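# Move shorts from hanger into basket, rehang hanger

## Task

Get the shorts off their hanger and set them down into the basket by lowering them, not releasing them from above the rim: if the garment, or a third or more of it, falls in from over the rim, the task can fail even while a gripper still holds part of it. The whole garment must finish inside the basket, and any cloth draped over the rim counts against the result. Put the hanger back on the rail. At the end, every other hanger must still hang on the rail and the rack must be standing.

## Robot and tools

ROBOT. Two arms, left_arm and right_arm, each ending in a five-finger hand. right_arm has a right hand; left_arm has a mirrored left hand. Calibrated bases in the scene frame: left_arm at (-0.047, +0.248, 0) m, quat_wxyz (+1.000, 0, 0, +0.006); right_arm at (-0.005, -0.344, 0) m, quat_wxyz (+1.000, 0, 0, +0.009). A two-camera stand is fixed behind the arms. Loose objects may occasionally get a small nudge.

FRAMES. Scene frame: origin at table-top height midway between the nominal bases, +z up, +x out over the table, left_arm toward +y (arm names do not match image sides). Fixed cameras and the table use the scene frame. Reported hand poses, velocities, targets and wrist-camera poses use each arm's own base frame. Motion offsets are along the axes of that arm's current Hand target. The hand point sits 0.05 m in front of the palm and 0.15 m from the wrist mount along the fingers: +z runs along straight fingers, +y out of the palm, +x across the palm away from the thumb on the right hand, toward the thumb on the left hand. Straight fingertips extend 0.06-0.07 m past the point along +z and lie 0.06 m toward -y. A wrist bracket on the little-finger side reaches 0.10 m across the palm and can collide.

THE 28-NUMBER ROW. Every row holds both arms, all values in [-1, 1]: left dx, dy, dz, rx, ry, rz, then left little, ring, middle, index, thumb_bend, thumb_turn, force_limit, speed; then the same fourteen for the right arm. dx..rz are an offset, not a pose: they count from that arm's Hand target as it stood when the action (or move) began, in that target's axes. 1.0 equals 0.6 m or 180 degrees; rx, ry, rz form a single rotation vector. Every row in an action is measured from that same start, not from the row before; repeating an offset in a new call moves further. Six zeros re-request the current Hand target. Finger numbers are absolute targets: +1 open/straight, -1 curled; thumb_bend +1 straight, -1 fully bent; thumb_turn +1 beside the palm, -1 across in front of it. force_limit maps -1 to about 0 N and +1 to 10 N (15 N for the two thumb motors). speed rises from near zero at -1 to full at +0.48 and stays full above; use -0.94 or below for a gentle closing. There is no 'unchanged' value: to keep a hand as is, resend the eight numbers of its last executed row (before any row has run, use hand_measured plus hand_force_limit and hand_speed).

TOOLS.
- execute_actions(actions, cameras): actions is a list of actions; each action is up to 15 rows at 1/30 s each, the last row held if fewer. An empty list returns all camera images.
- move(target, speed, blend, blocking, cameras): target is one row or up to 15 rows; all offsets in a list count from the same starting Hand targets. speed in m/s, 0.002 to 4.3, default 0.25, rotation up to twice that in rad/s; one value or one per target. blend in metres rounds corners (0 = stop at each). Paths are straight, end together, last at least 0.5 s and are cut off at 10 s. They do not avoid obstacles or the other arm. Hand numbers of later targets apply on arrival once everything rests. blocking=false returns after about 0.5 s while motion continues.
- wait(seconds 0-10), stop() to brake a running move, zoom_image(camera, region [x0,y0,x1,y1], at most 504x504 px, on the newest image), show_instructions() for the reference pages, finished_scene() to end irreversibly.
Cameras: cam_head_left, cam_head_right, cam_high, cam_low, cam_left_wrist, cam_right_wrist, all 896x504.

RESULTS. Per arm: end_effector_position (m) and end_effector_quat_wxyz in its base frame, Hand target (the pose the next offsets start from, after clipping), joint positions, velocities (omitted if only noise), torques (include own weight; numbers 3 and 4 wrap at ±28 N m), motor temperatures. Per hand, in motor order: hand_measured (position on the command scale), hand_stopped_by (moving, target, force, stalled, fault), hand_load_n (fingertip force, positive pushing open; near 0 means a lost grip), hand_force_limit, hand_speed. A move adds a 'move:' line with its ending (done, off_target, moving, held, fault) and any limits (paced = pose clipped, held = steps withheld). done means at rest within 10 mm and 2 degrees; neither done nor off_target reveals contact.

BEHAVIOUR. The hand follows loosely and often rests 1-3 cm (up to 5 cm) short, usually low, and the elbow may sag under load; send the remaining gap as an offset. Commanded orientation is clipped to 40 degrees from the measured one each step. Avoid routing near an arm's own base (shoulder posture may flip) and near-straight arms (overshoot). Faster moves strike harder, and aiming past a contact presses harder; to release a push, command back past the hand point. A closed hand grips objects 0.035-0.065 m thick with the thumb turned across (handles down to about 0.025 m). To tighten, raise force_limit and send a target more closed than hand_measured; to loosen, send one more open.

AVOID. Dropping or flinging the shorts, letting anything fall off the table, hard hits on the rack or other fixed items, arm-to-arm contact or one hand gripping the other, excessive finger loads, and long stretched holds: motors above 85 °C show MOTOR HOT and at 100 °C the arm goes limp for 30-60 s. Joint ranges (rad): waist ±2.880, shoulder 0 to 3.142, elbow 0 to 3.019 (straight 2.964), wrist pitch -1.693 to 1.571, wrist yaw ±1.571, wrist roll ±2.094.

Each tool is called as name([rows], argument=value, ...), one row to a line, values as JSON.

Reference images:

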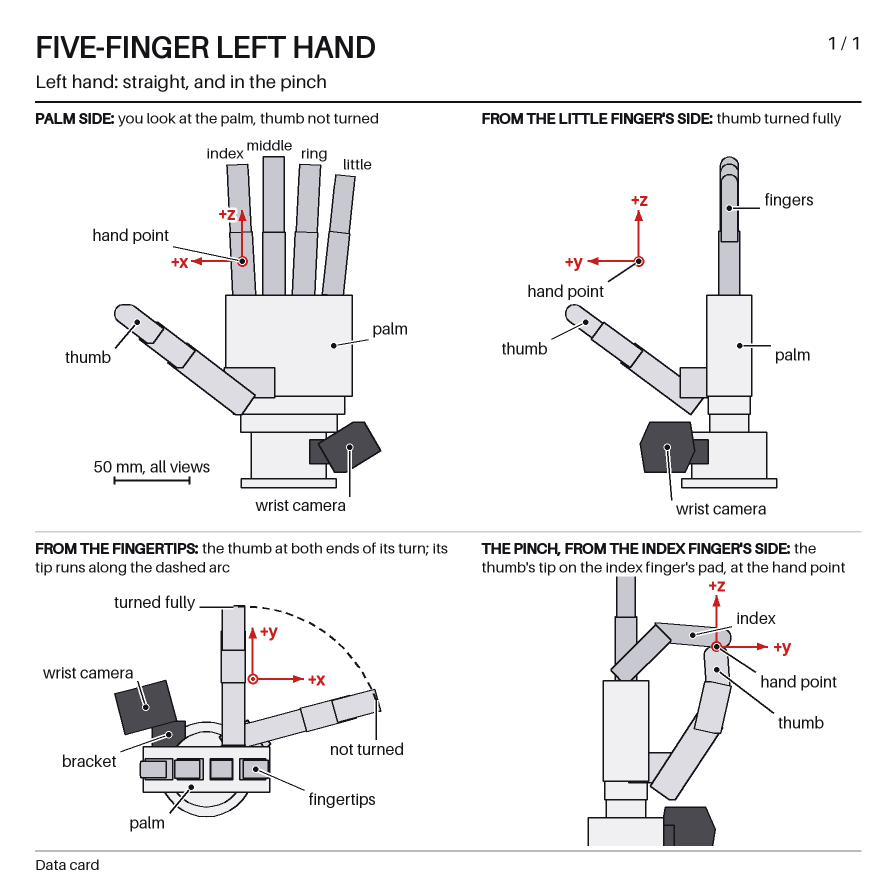

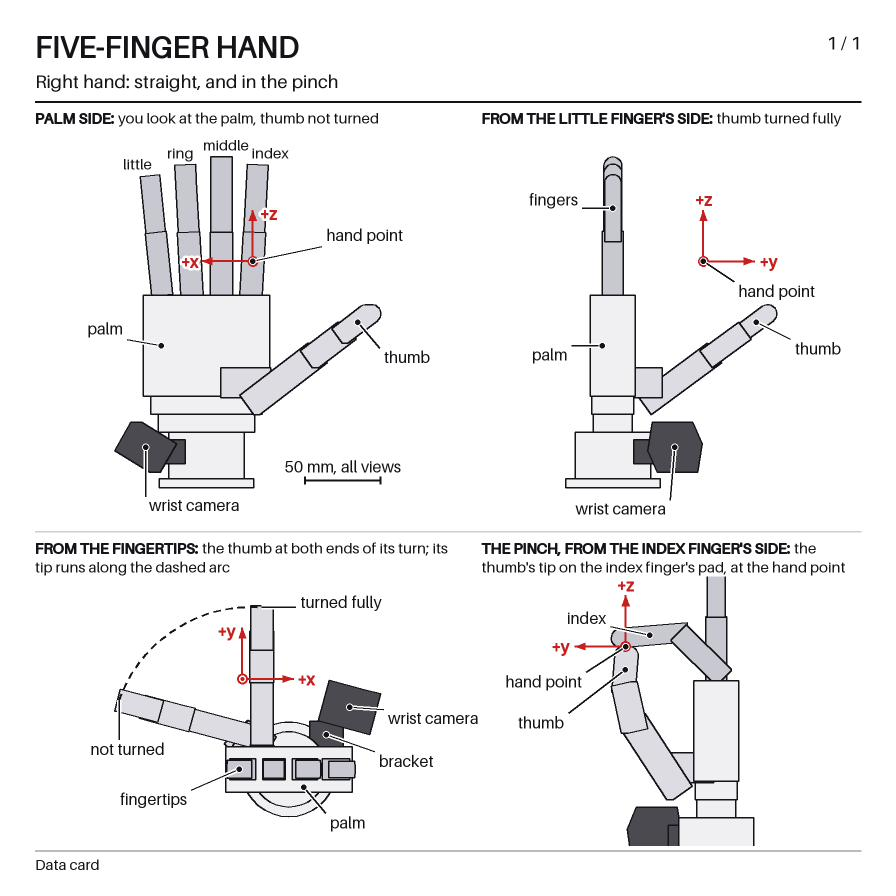

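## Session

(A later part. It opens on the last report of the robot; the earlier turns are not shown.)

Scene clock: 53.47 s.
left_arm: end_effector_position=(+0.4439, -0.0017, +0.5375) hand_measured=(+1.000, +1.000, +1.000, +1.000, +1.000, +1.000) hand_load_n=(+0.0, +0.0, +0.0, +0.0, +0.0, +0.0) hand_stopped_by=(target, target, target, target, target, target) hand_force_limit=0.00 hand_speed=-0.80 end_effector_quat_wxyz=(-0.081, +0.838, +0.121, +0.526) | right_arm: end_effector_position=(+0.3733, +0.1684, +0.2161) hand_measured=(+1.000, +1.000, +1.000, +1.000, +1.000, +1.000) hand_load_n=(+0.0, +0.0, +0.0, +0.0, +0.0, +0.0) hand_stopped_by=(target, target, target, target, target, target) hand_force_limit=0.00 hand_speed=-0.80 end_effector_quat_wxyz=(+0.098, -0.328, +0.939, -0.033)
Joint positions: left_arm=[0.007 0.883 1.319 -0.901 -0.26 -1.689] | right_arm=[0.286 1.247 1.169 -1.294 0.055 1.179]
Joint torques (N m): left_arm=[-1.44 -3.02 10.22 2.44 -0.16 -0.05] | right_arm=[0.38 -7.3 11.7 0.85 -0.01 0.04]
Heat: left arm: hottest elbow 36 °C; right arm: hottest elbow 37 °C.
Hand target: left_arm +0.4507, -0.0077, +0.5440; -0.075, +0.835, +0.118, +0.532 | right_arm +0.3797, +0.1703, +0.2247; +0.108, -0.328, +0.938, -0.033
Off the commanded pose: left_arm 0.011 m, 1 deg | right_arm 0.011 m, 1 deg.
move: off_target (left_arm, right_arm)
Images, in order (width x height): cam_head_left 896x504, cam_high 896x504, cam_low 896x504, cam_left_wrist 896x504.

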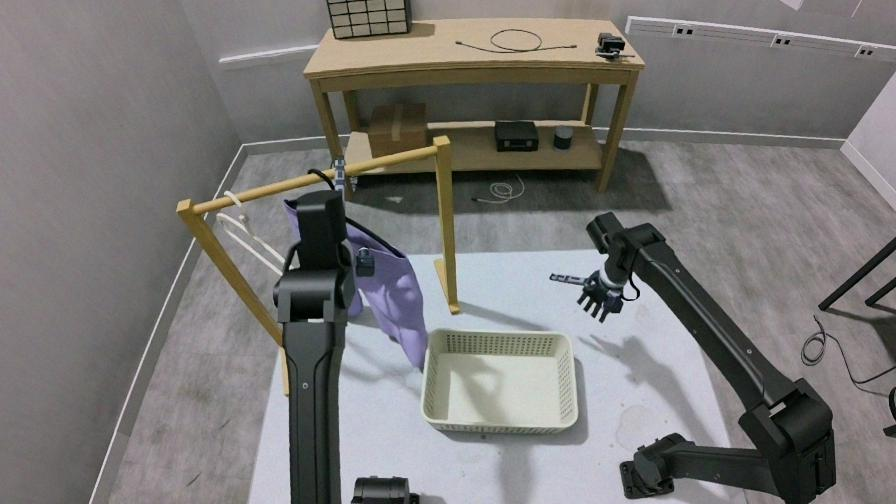

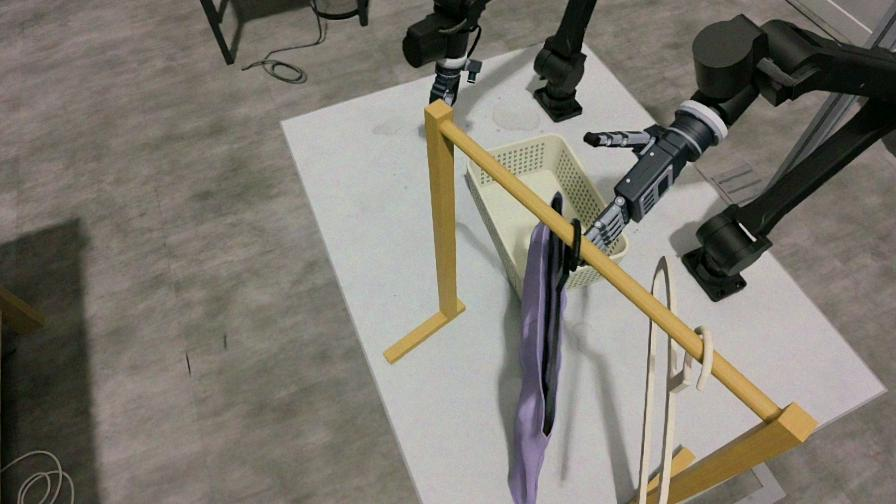

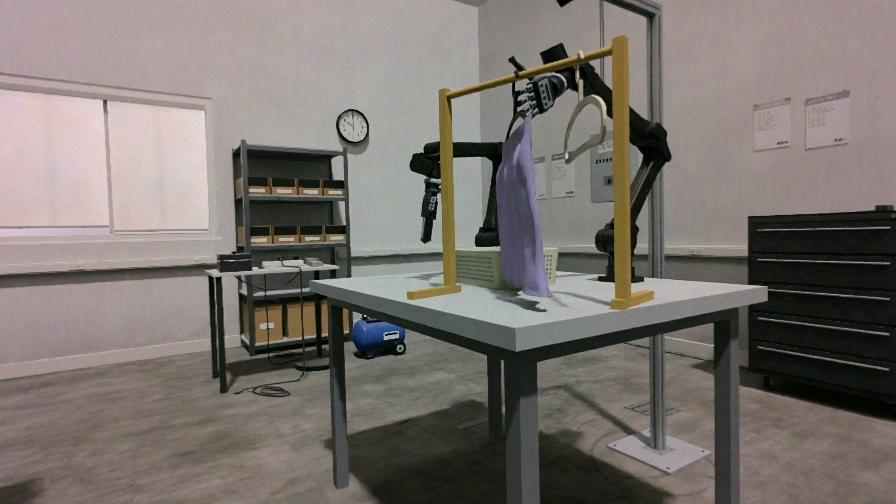

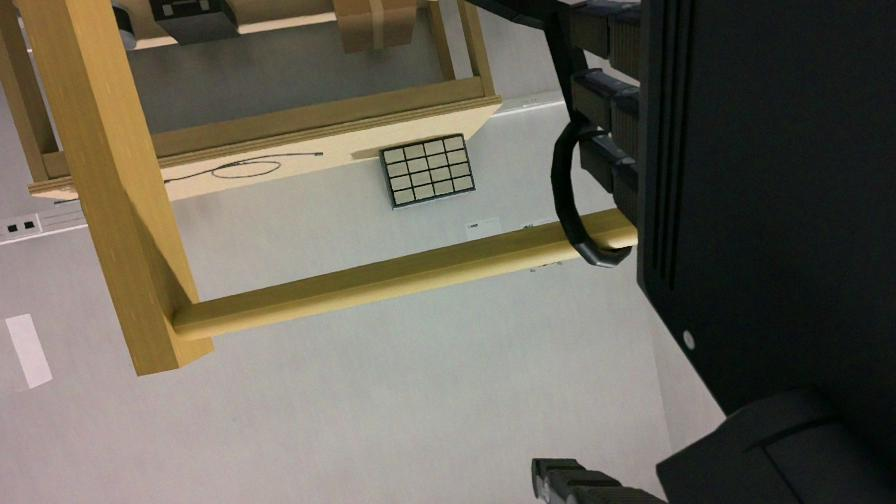

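move([
  [0,-0.033,-0.1,0,0,0,1,1,1,1,1,1,0,-0.8,0,0,0,0,0,0,1,1,1,1,1,1,0,-0.8],
  [0.0345,-0.242,-0.226,0,0,0,1,1,1,1,1,1,0,-0.8,-0.1033,0.1963,-0.1875,0.036,-0.156,0.076,1,1,1,1,1,-1,0,0],
  [0.0345,-0.242,-0.226,0,0,0,1,1,1,1,1,1,0,-0.8,-0.2463,0.5865,-0.1817,0.0717,-0.3128,0.1519,1,1,1,1,1,-1,0,0],
], speed=0.15, blend=[0.02,0,0], cameras=["all"])

Scene clock: 64.93 s.
left_arm: end_effector_position=(+0.3038, +0.1005, +0.6028) hand_measured=(+1.000, +1.000, +1.000, +1.000, +1.000, +1.000) hand_load_n=(+0.0, +0.0, +0.0, +0.0, +0.0, +0.0) hand_stopped_by=(target, target, target, target, target, target) hand_force_limit=0.00 hand_speed=-0.80 end_effector_quat_wxyz=(-0.066, +0.841, +0.123, +0.524) | right_arm: end_effector_position=(+0.2544, +0.5290, +0.2950) hand_measured=(+1.000, +1.000, +1.000, +1.000, +1.000, -1.000) hand_load_n=(+0.0, +0.0, +0.0, +0.0, +0.0, +0.0) hand_stopped_by=(target, target, target, target, target, target) hand_force_limit=0.00 hand_speed=0.00 end_effector_quat_wxyz=(+0.594, -0.123, +0.794, +0.045)
Joint positions: left_arm=[0.794 0.779 1.499 -1.239 0.464 -1.34] | right_arm=[1.385 1.386 0.998 -0.257 1.067 2.074]
Joint torques (N m): left_arm=[0.62 -0.73 11.02 1.44 0.36 0.07] | right_arm=[0.85 -9.58 12.18 2.33 0.61 0.21]
Heat: left arm: hottest elbow 37 °C; right arm: hottest elbow 37 °C.
Hand target: left_arm +0.3007, +0.1001, +0.6201; -0.075, +0.835, +0.118, +0.532 | right_arm +0.2539, +0.5369, +0.3109; +0.571, -0.070, +0.816, +0.049
Off the commanded pose: left_arm 0.018 m, 2 deg | right_arm 0.018 m, 7 deg.
joint sent to its limit (right arm) — joint 6 (wrist roll), upper limit. The joint targets are off in orientation, not in position.
move: off_target (left_arm, right_arm)

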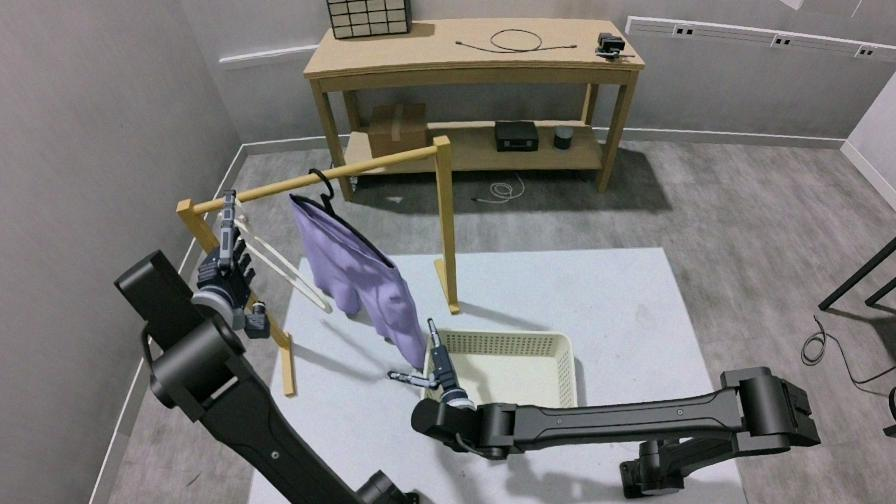

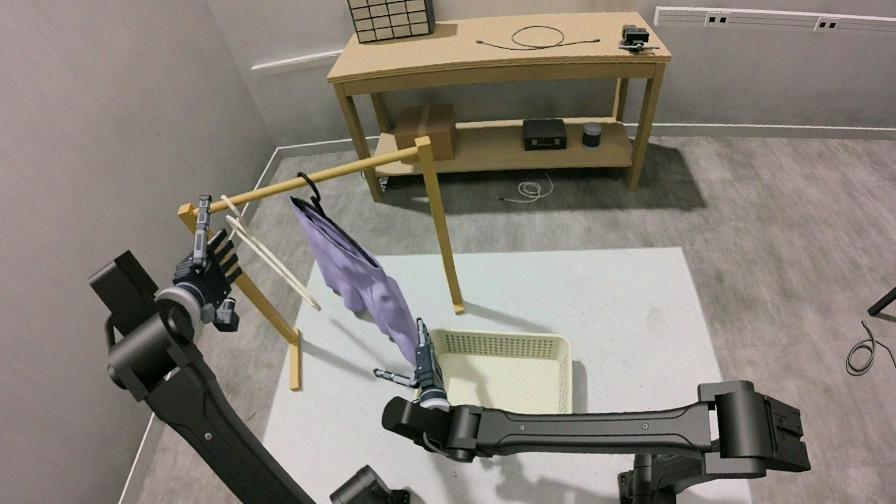

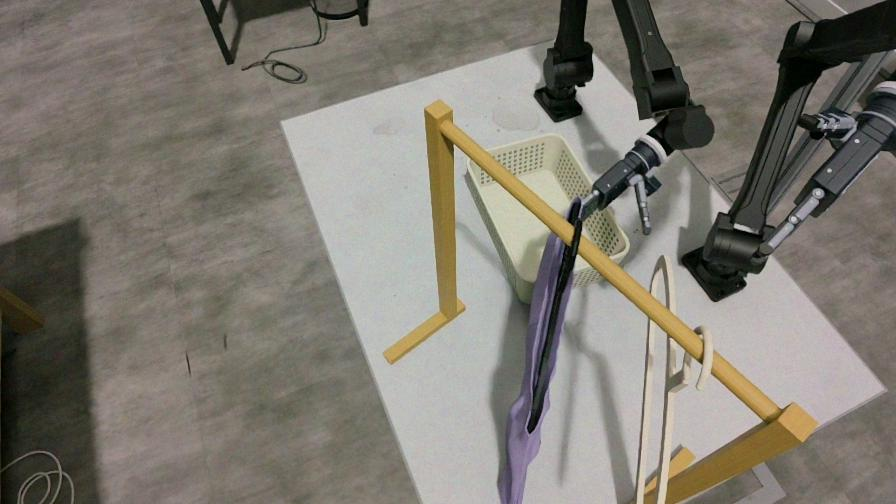

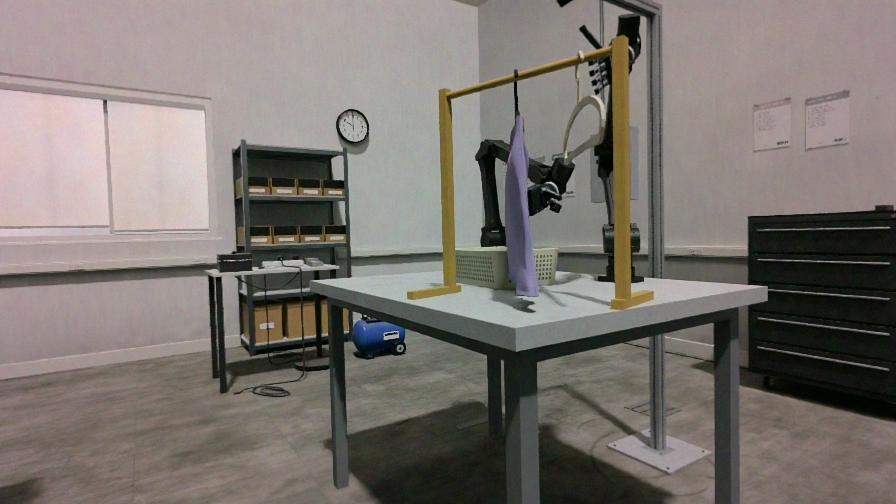

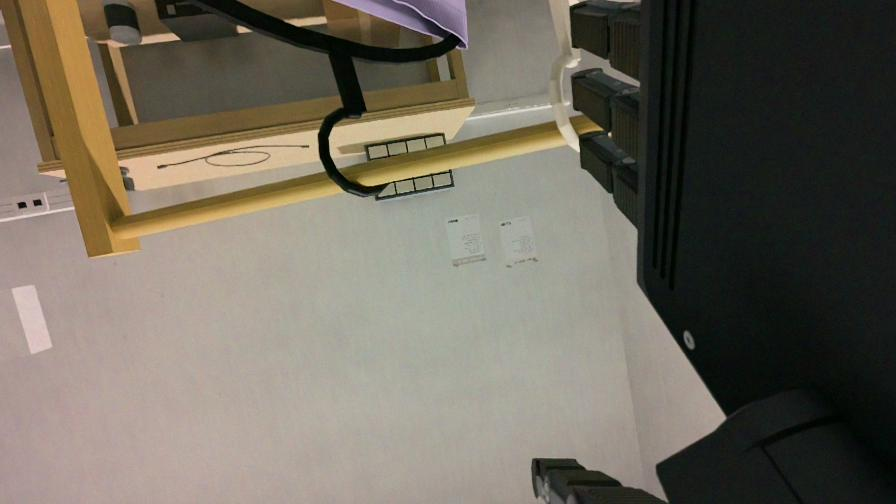

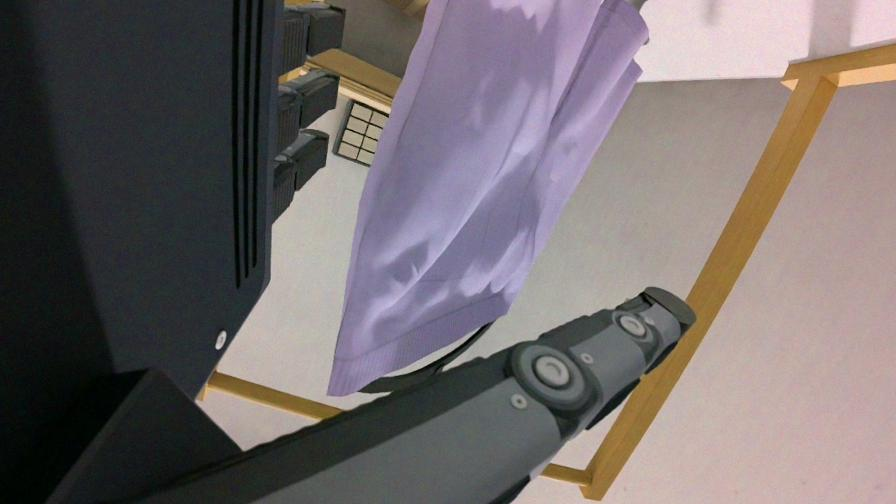

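zoom_image(camera="cam_head_left", region=[280, 160, 500, 420])

zoom_image(camera="cam_head_right", region=[280, 160, 500, 420])

zoom_image(camera="cam_low", region=[440, 50, 640, 310])

zoom_image(camera="cam_high", region=[480, 80, 740, 360])

Scaled by 1.938.

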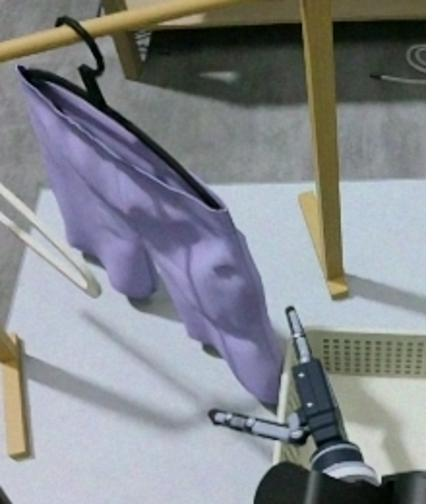

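Scaled by 1.938.

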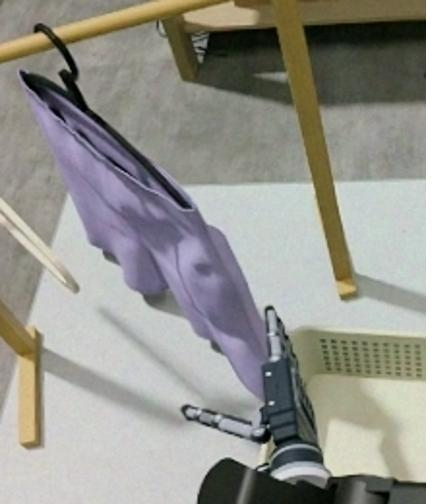

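Scaled by 1.938.

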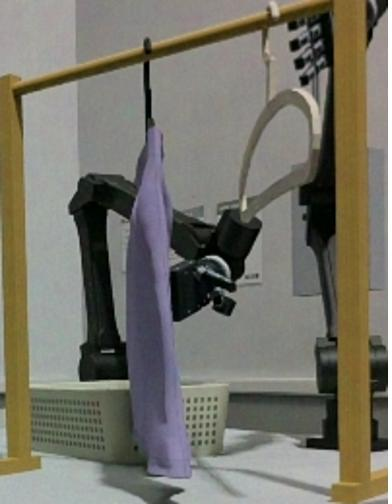

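Scaled by 1.800.

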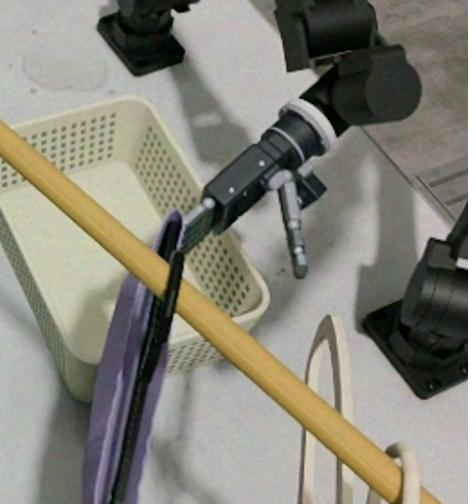

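move(target=[0,0,0,0,0,0,1,1,1,1,1,1,0,-0.8,0,0,0.1,0,0,0,1,1,1,1,1,-1,0,0], speed=0.1, cameras=["cam_head_left","cam_head_right","cam_high","cam_low","cam_right_wrist"])

zoom_image(camera="cam_head_left", region=[280, 160, 500, 420])

zoom_image(camera="cam_high", region=[480, 80, 740, 360])

Scene clock: 70.10 s.
left_arm: end_effector_position=(+0.3038, +0.1005, +0.6028) hand_measured=(+1.000, +1.000, +1.000, +1.000, +1.000, +1.000) hand_load_n=(+0.0, +0.0, +0.0, +0.0, +0.0, +0.0) hand_stopped_by=(target, target, target, target, target, target) hand_force_limit=0.00 hand_speed=-0.80 end_effector_quat_wxyz=(-0.066, +0.841, +0.123, +0.524) | right_arm: end_effector_position=(+0.3020, +0.5320, +0.2692) hand_measured=(+1.000, +1.000, +1.000, +1.000, +1.000, -1.000) hand_load_n=(+0.0, +0.0, +0.0, +0.0, +0.0, +0.0) hand_stopped_by=(target, target, target, target, target, target) hand_force_limit=0.00 hand_speed=0.00 end_effector_quat_wxyz=(+0.577, -0.108, +0.809, +0.033)
Joint positions: left_arm=[0.794 0.779 1.499 -1.239 0.464 -1.34] | right_arm=[1.291 1.459 1.026 -0.228 1 2.074]
Joint torques (N m): left_arm=[0.62 -0.67 11.03 1.47 0.36 0.07] | right_arm=[0.15 -9.47 14.16 2.3 0.32 0.22]
Heat: left arm: hottest elbow 37 °C; right arm: hottest elbow 37 °C.
Hand target: left_arm +0.3007, +0.1001, +0.6201; -0.075, +0.835, +0.118, +0.532 | right_arm +0.3094, +0.5465, +0.2904; +0.571, -0.070, +0.816, +0.049
Off the commanded pose: left_arm 0.018 m, 2 deg | right_arm 0.027 m, 5 deg.
joint sent to its limit (right arm) — joint 6 (wrist roll), upper limit. The joint targets are off in orientation, not in position.
move: off_target (left_arm, right_arm)
Images, in order (width x height): cam_head_left 896x504, cam_head_right 896x504, cam_high 896x504, cam_low 896x504, cam_right_wrist 896x504.

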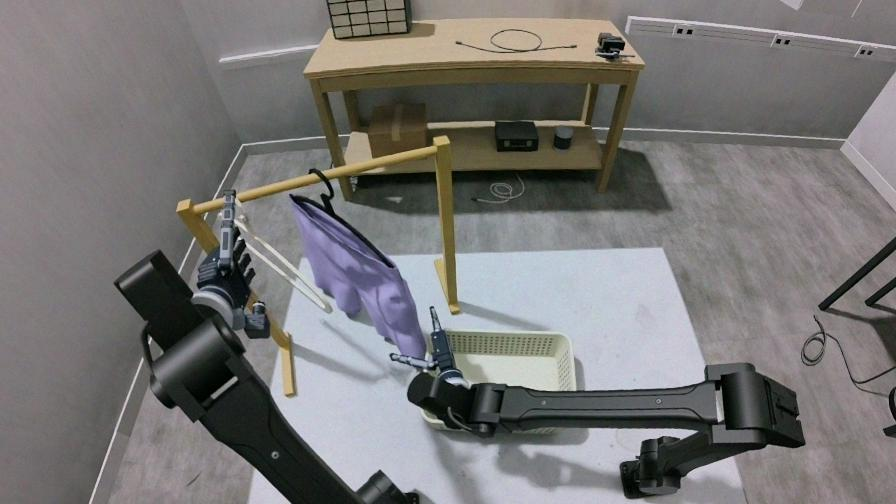

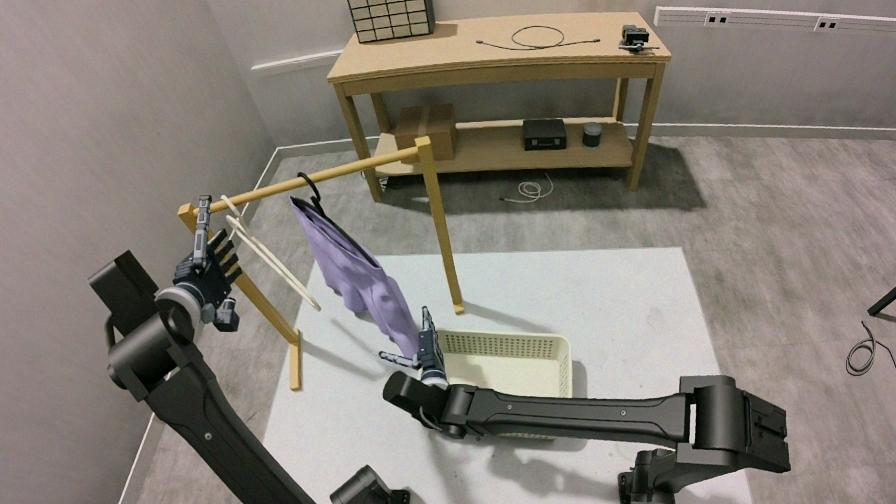

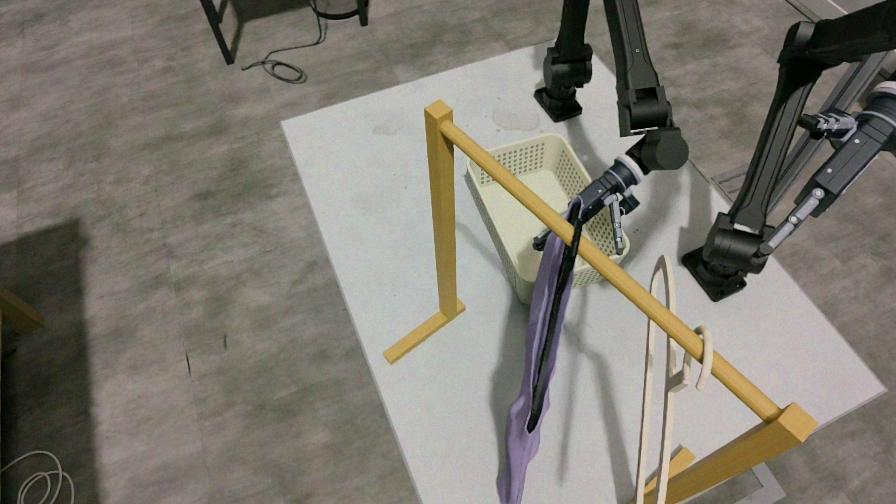

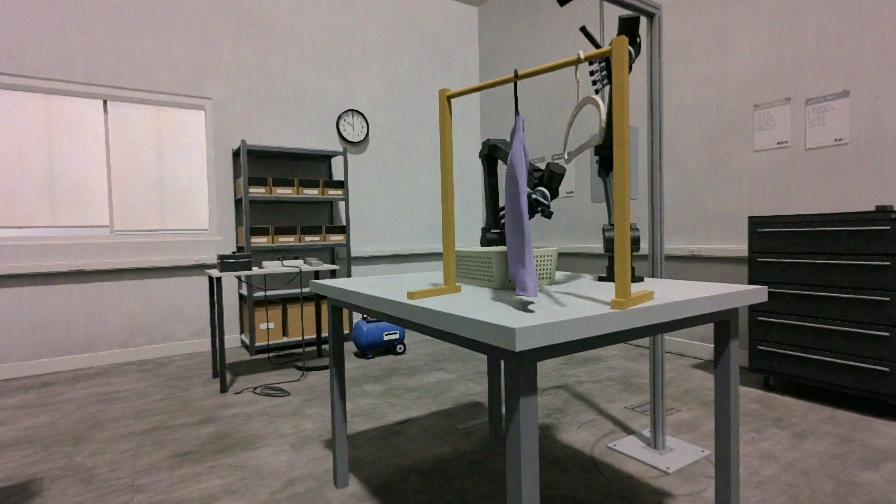

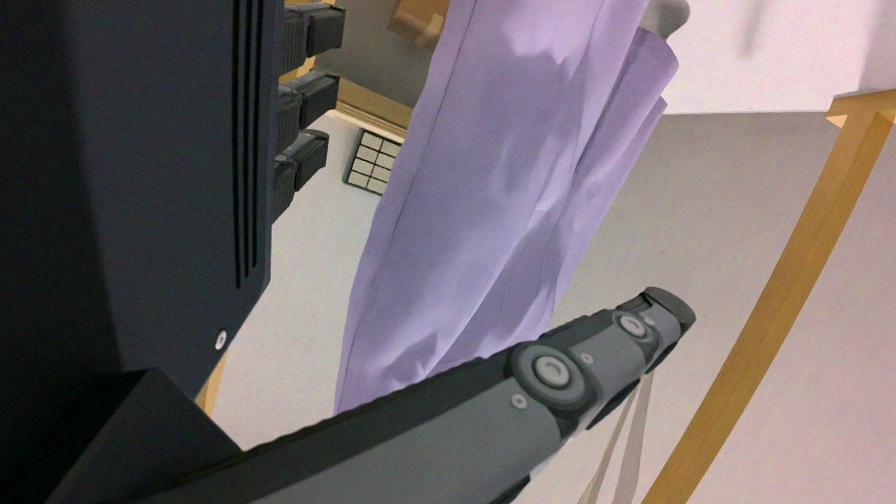

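Scaled by 1.938.

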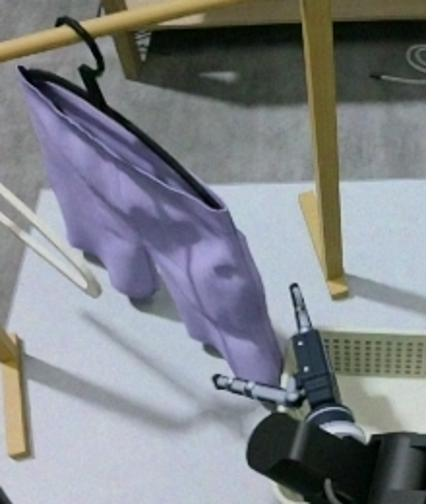

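Scaled by 1.800.

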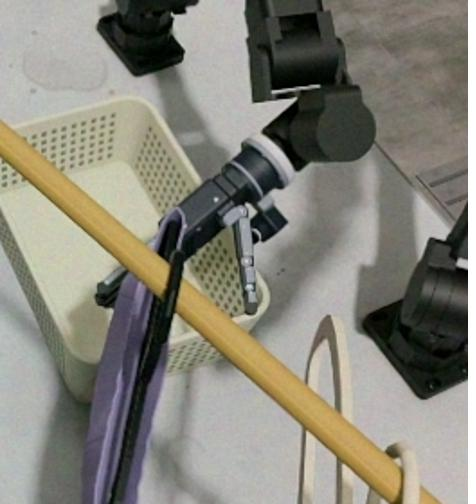

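move(target=[0,0,0,0,0,0,1,1,1,1,1,1,0,-0.8,-0.0242,0.0128,0.1105,0,0,0,1,1,1,1,1,-1,0,0], speed=0.1, cameras=["cam_head_left","cam_head_right","cam_high","cam_low","cam_right_wrist"])

zoom_image(camera="cam_head_left", region=[280, 160, 500, 420])

zoom_image(camera="cam_high", region=[480, 80, 740, 360])

Scene clock: 72.73 s.
left_arm: end_effector_position=(+0.3038, +0.1005, +0.6028) hand_measured=(+1.000, +1.000, +1.000, +1.000, +1.000, +1.000) hand_load_n=(+0.0, +0.0, +0.0, +0.0, +0.0, +0.0) hand_stopped_by=(target, target, target, target, target, target) hand_force_limit=0.00 hand_speed=-0.80 end_effector_quat_wxyz=(-0.066, +0.841, +0.123, +0.524) | right_arm: end_effector_position=(+0.3655, +0.5516, +0.2633) hand_measured=(+1.000, +1.000, +1.000, +1.000, +1.000, -1.000) hand_load_n=(+0.0, +0.0, +0.0, +0.0, +0.0, -0.5) hand_stopped_by=(target, target, target, target, target, target) hand_force_limit=0.00 hand_speed=0.00 end_effector_quat_wxyz=(+0.565, -0.080, +0.821, +0.035)
Joint positions: left_arm=[0.794 0.779 1.499 -1.239 0.464 -1.34] | right_arm=[1.188 1.571 1.144 -0.216 0.926 2.074]
Joint torques (N m): left_arm=[0.62 -0.73 11 1.46 0.35 0.07] | right_arm=[0.32 -11.05 14.24 2.18 0.27 0.04]
Heat: left arm: hottest elbow 37 °C; right arm: hottest elbow 37 °C.
Hand target: left_arm +0.3007, +0.1001, +0.6201; -0.075, +0.835, +0.118, +0.532 | right_arm +0.3745, +0.5654, +0.2810; +0.571, -0.070, +0.816, +0.049
Off the commanded pose: left_arm 0.018 m, 2 deg | right_arm 0.024 m, 2 deg.
move: off_target (left_arm, right_arm)
Images, in order (width x height): cam_head_left 896x504, cam_head_right 896x504, cam_high 896x504, cam_low 896x504, cam_right_wrist 896x504.

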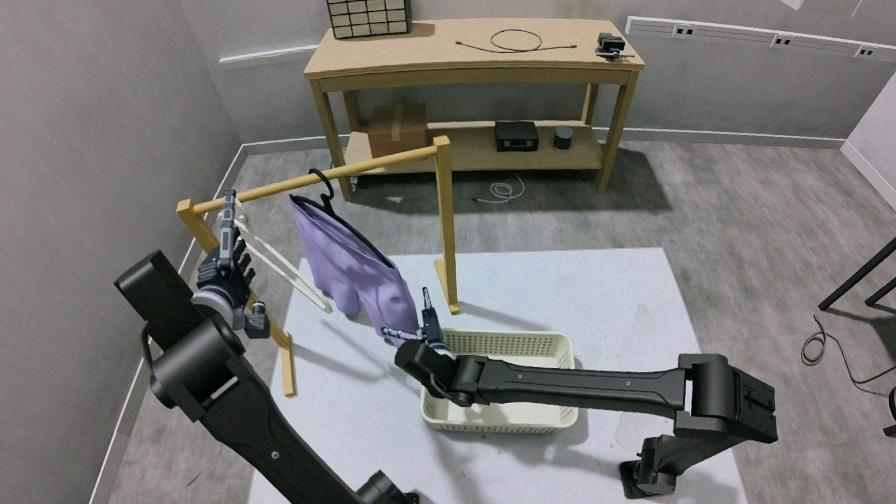

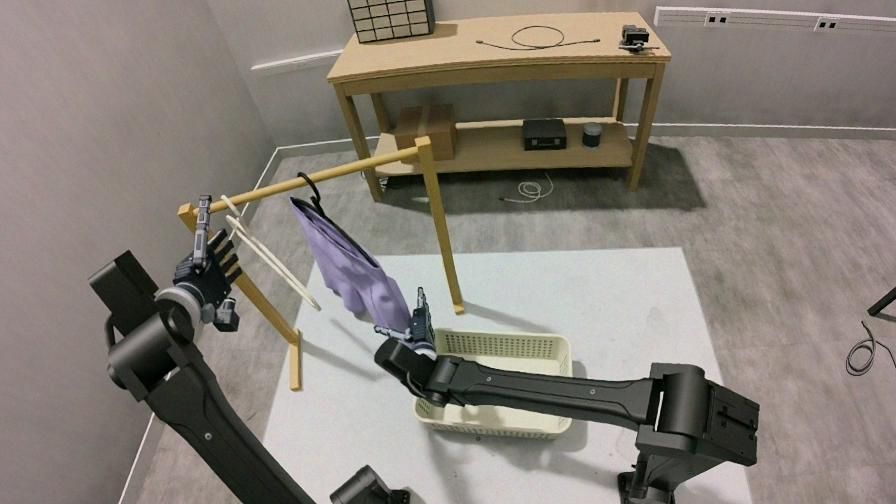

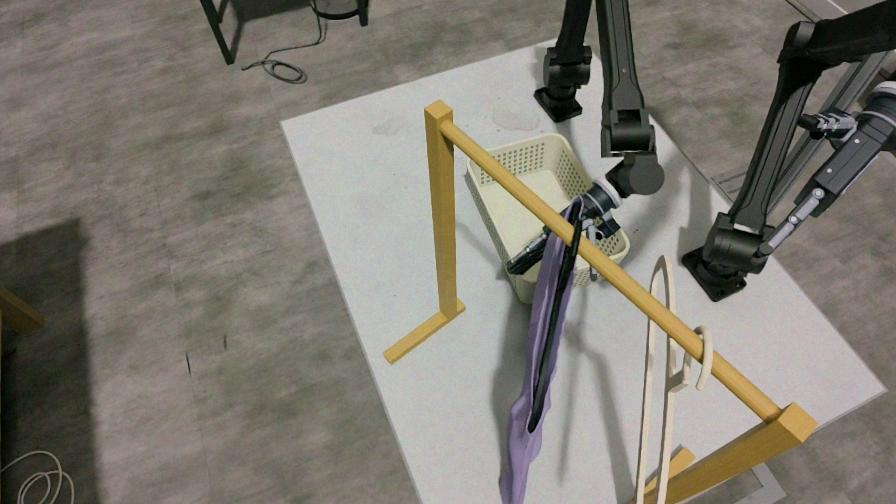

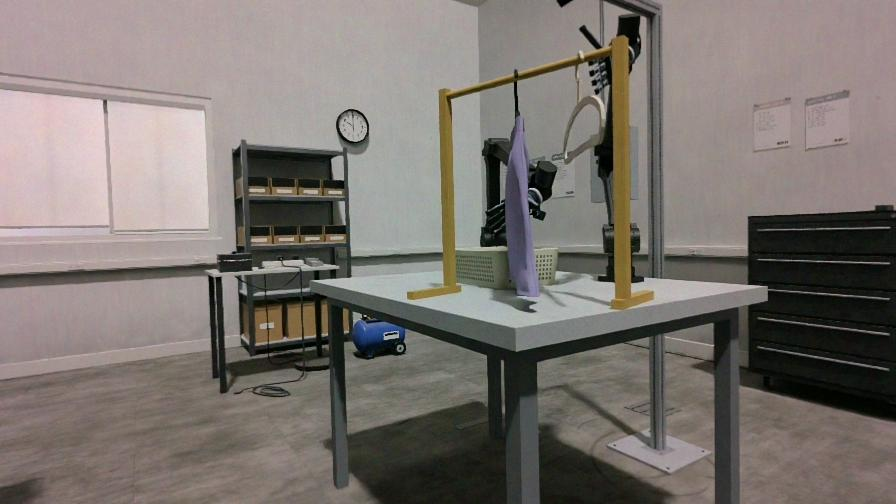

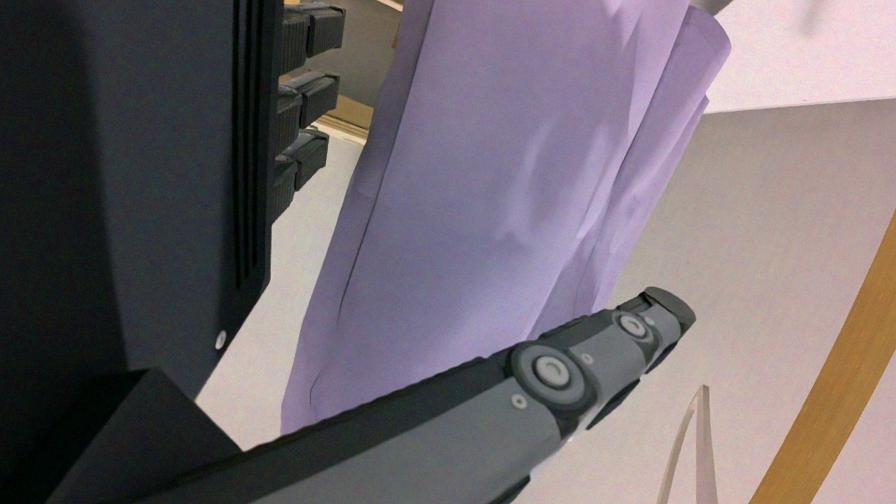

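Scaled by 1.938.

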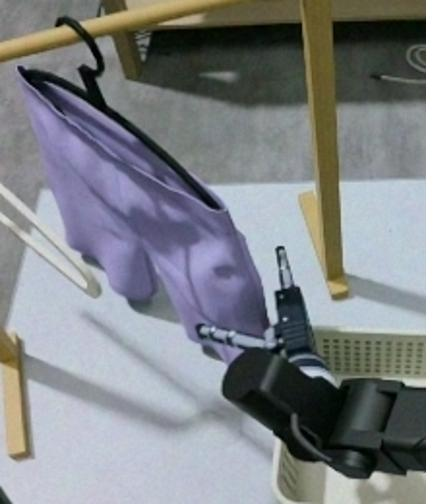

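Scaled by 1.800.

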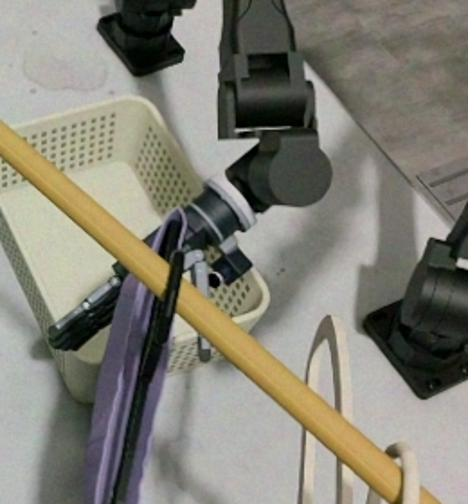

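move(target=[0,0,0,0,0,0,1,1,1,1,1,1,0,-0.8,-0.0233,-0.02,0.0332,0,0,0,1,1,1,1,1,-1,0,0], speed=0.1, cameras=["cam_head_left","cam_head_right","cam_right_wrist"])

zoom_image(camera="cam_head_left", region=[360, 230, 480, 370])

zoom_image(camera="cam_head_right", region=[340, 230, 460, 370])

Scene clock: 74.90 s.
left_arm: end_effector_position=(+0.3038, +0.1005, +0.6028) hand_measured=(+1.000, +1.000, +1.000, +1.000, +1.000, +1.000) hand_load_n=(+0.0, +0.0, +0.0, +0.0, +0.0, +0.0) hand_stopped_by=(target, target, target, target, target, target) hand_force_limit=0.00 hand_speed=-0.80 end_effector_quat_wxyz=(-0.066, +0.841, +0.123, +0.524) | right_arm: end_effector_position=(+0.3910, +0.5434, +0.2690) hand_measured=(+1.000, +1.000, +1.000, +1.000, +1.000, -1.000) hand_load_n=(+0.0, +0.0, +0.0, +0.0, +0.0, -0.5) hand_stopped_by=(target, target, target, target, target, target) hand_force_limit=0.00 hand_speed=0.00 end_effector_quat_wxyz=(+0.563, -0.075, +0.823, +0.037)
Joint positions: left_arm=[0.794 0.779 1.499 -1.239 0.464 -1.34] | right_arm=[1.136 1.571 1.156 -0.197 0.883 2.042]
Joint torques (N m): left_arm=[0.62 -0.73 11 1.44 0.36 0.07] | right_arm=[0.21 -11.16 14.3 2.4 0.24 -0.09]
Heat: left arm: hottest elbow 37 °C; right arm: hottest elbow 37 °C.
Hand target: left_arm +0.3007, +0.1001, +0.6201; -0.075, +0.835, +0.118, +0.532 | right_arm +0.3996, +0.5577, +0.2873; +0.571, -0.070, +0.816, +0.049
Off the commanded pose: left_arm 0.018 m, 2 deg | right_arm 0.025 m, 2 deg.
move: off_target (left_arm, right_arm)
Images, in order (width x height): cam_head_left 896x504, cam_head_right 896x504, cam_right_wrist 896x504.

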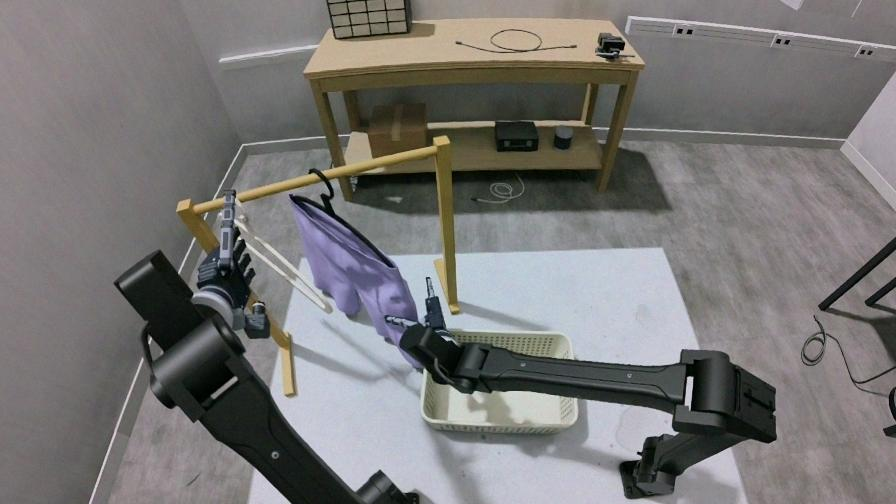

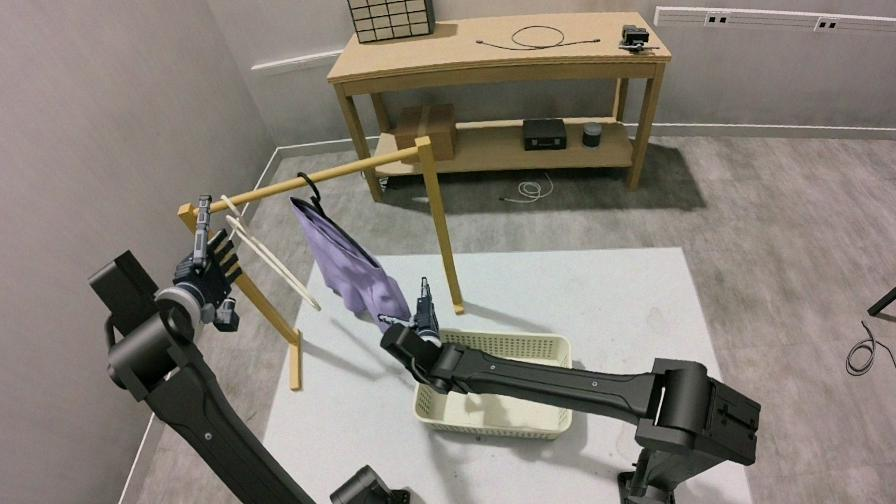

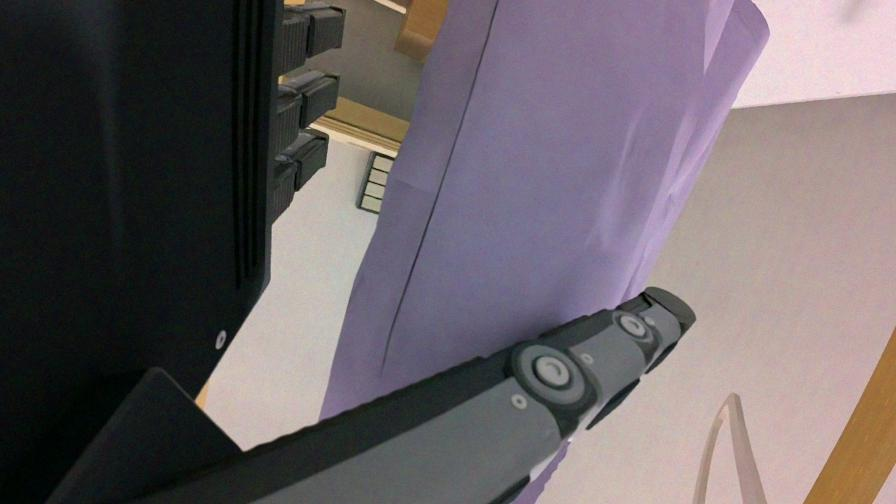

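Scaled by 3.600.

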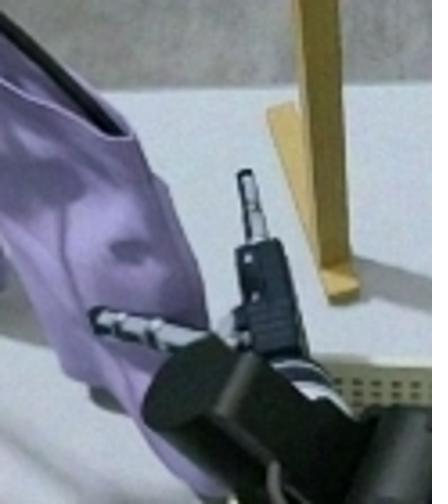

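Scaled by 3.600.

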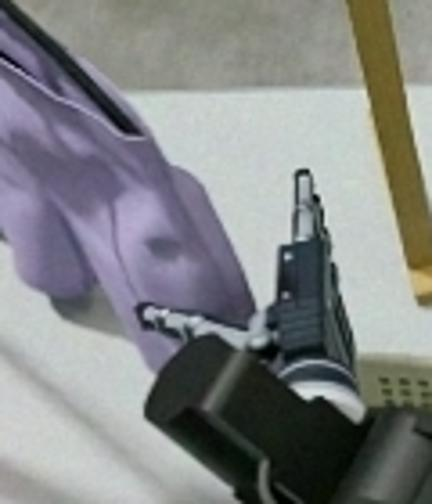

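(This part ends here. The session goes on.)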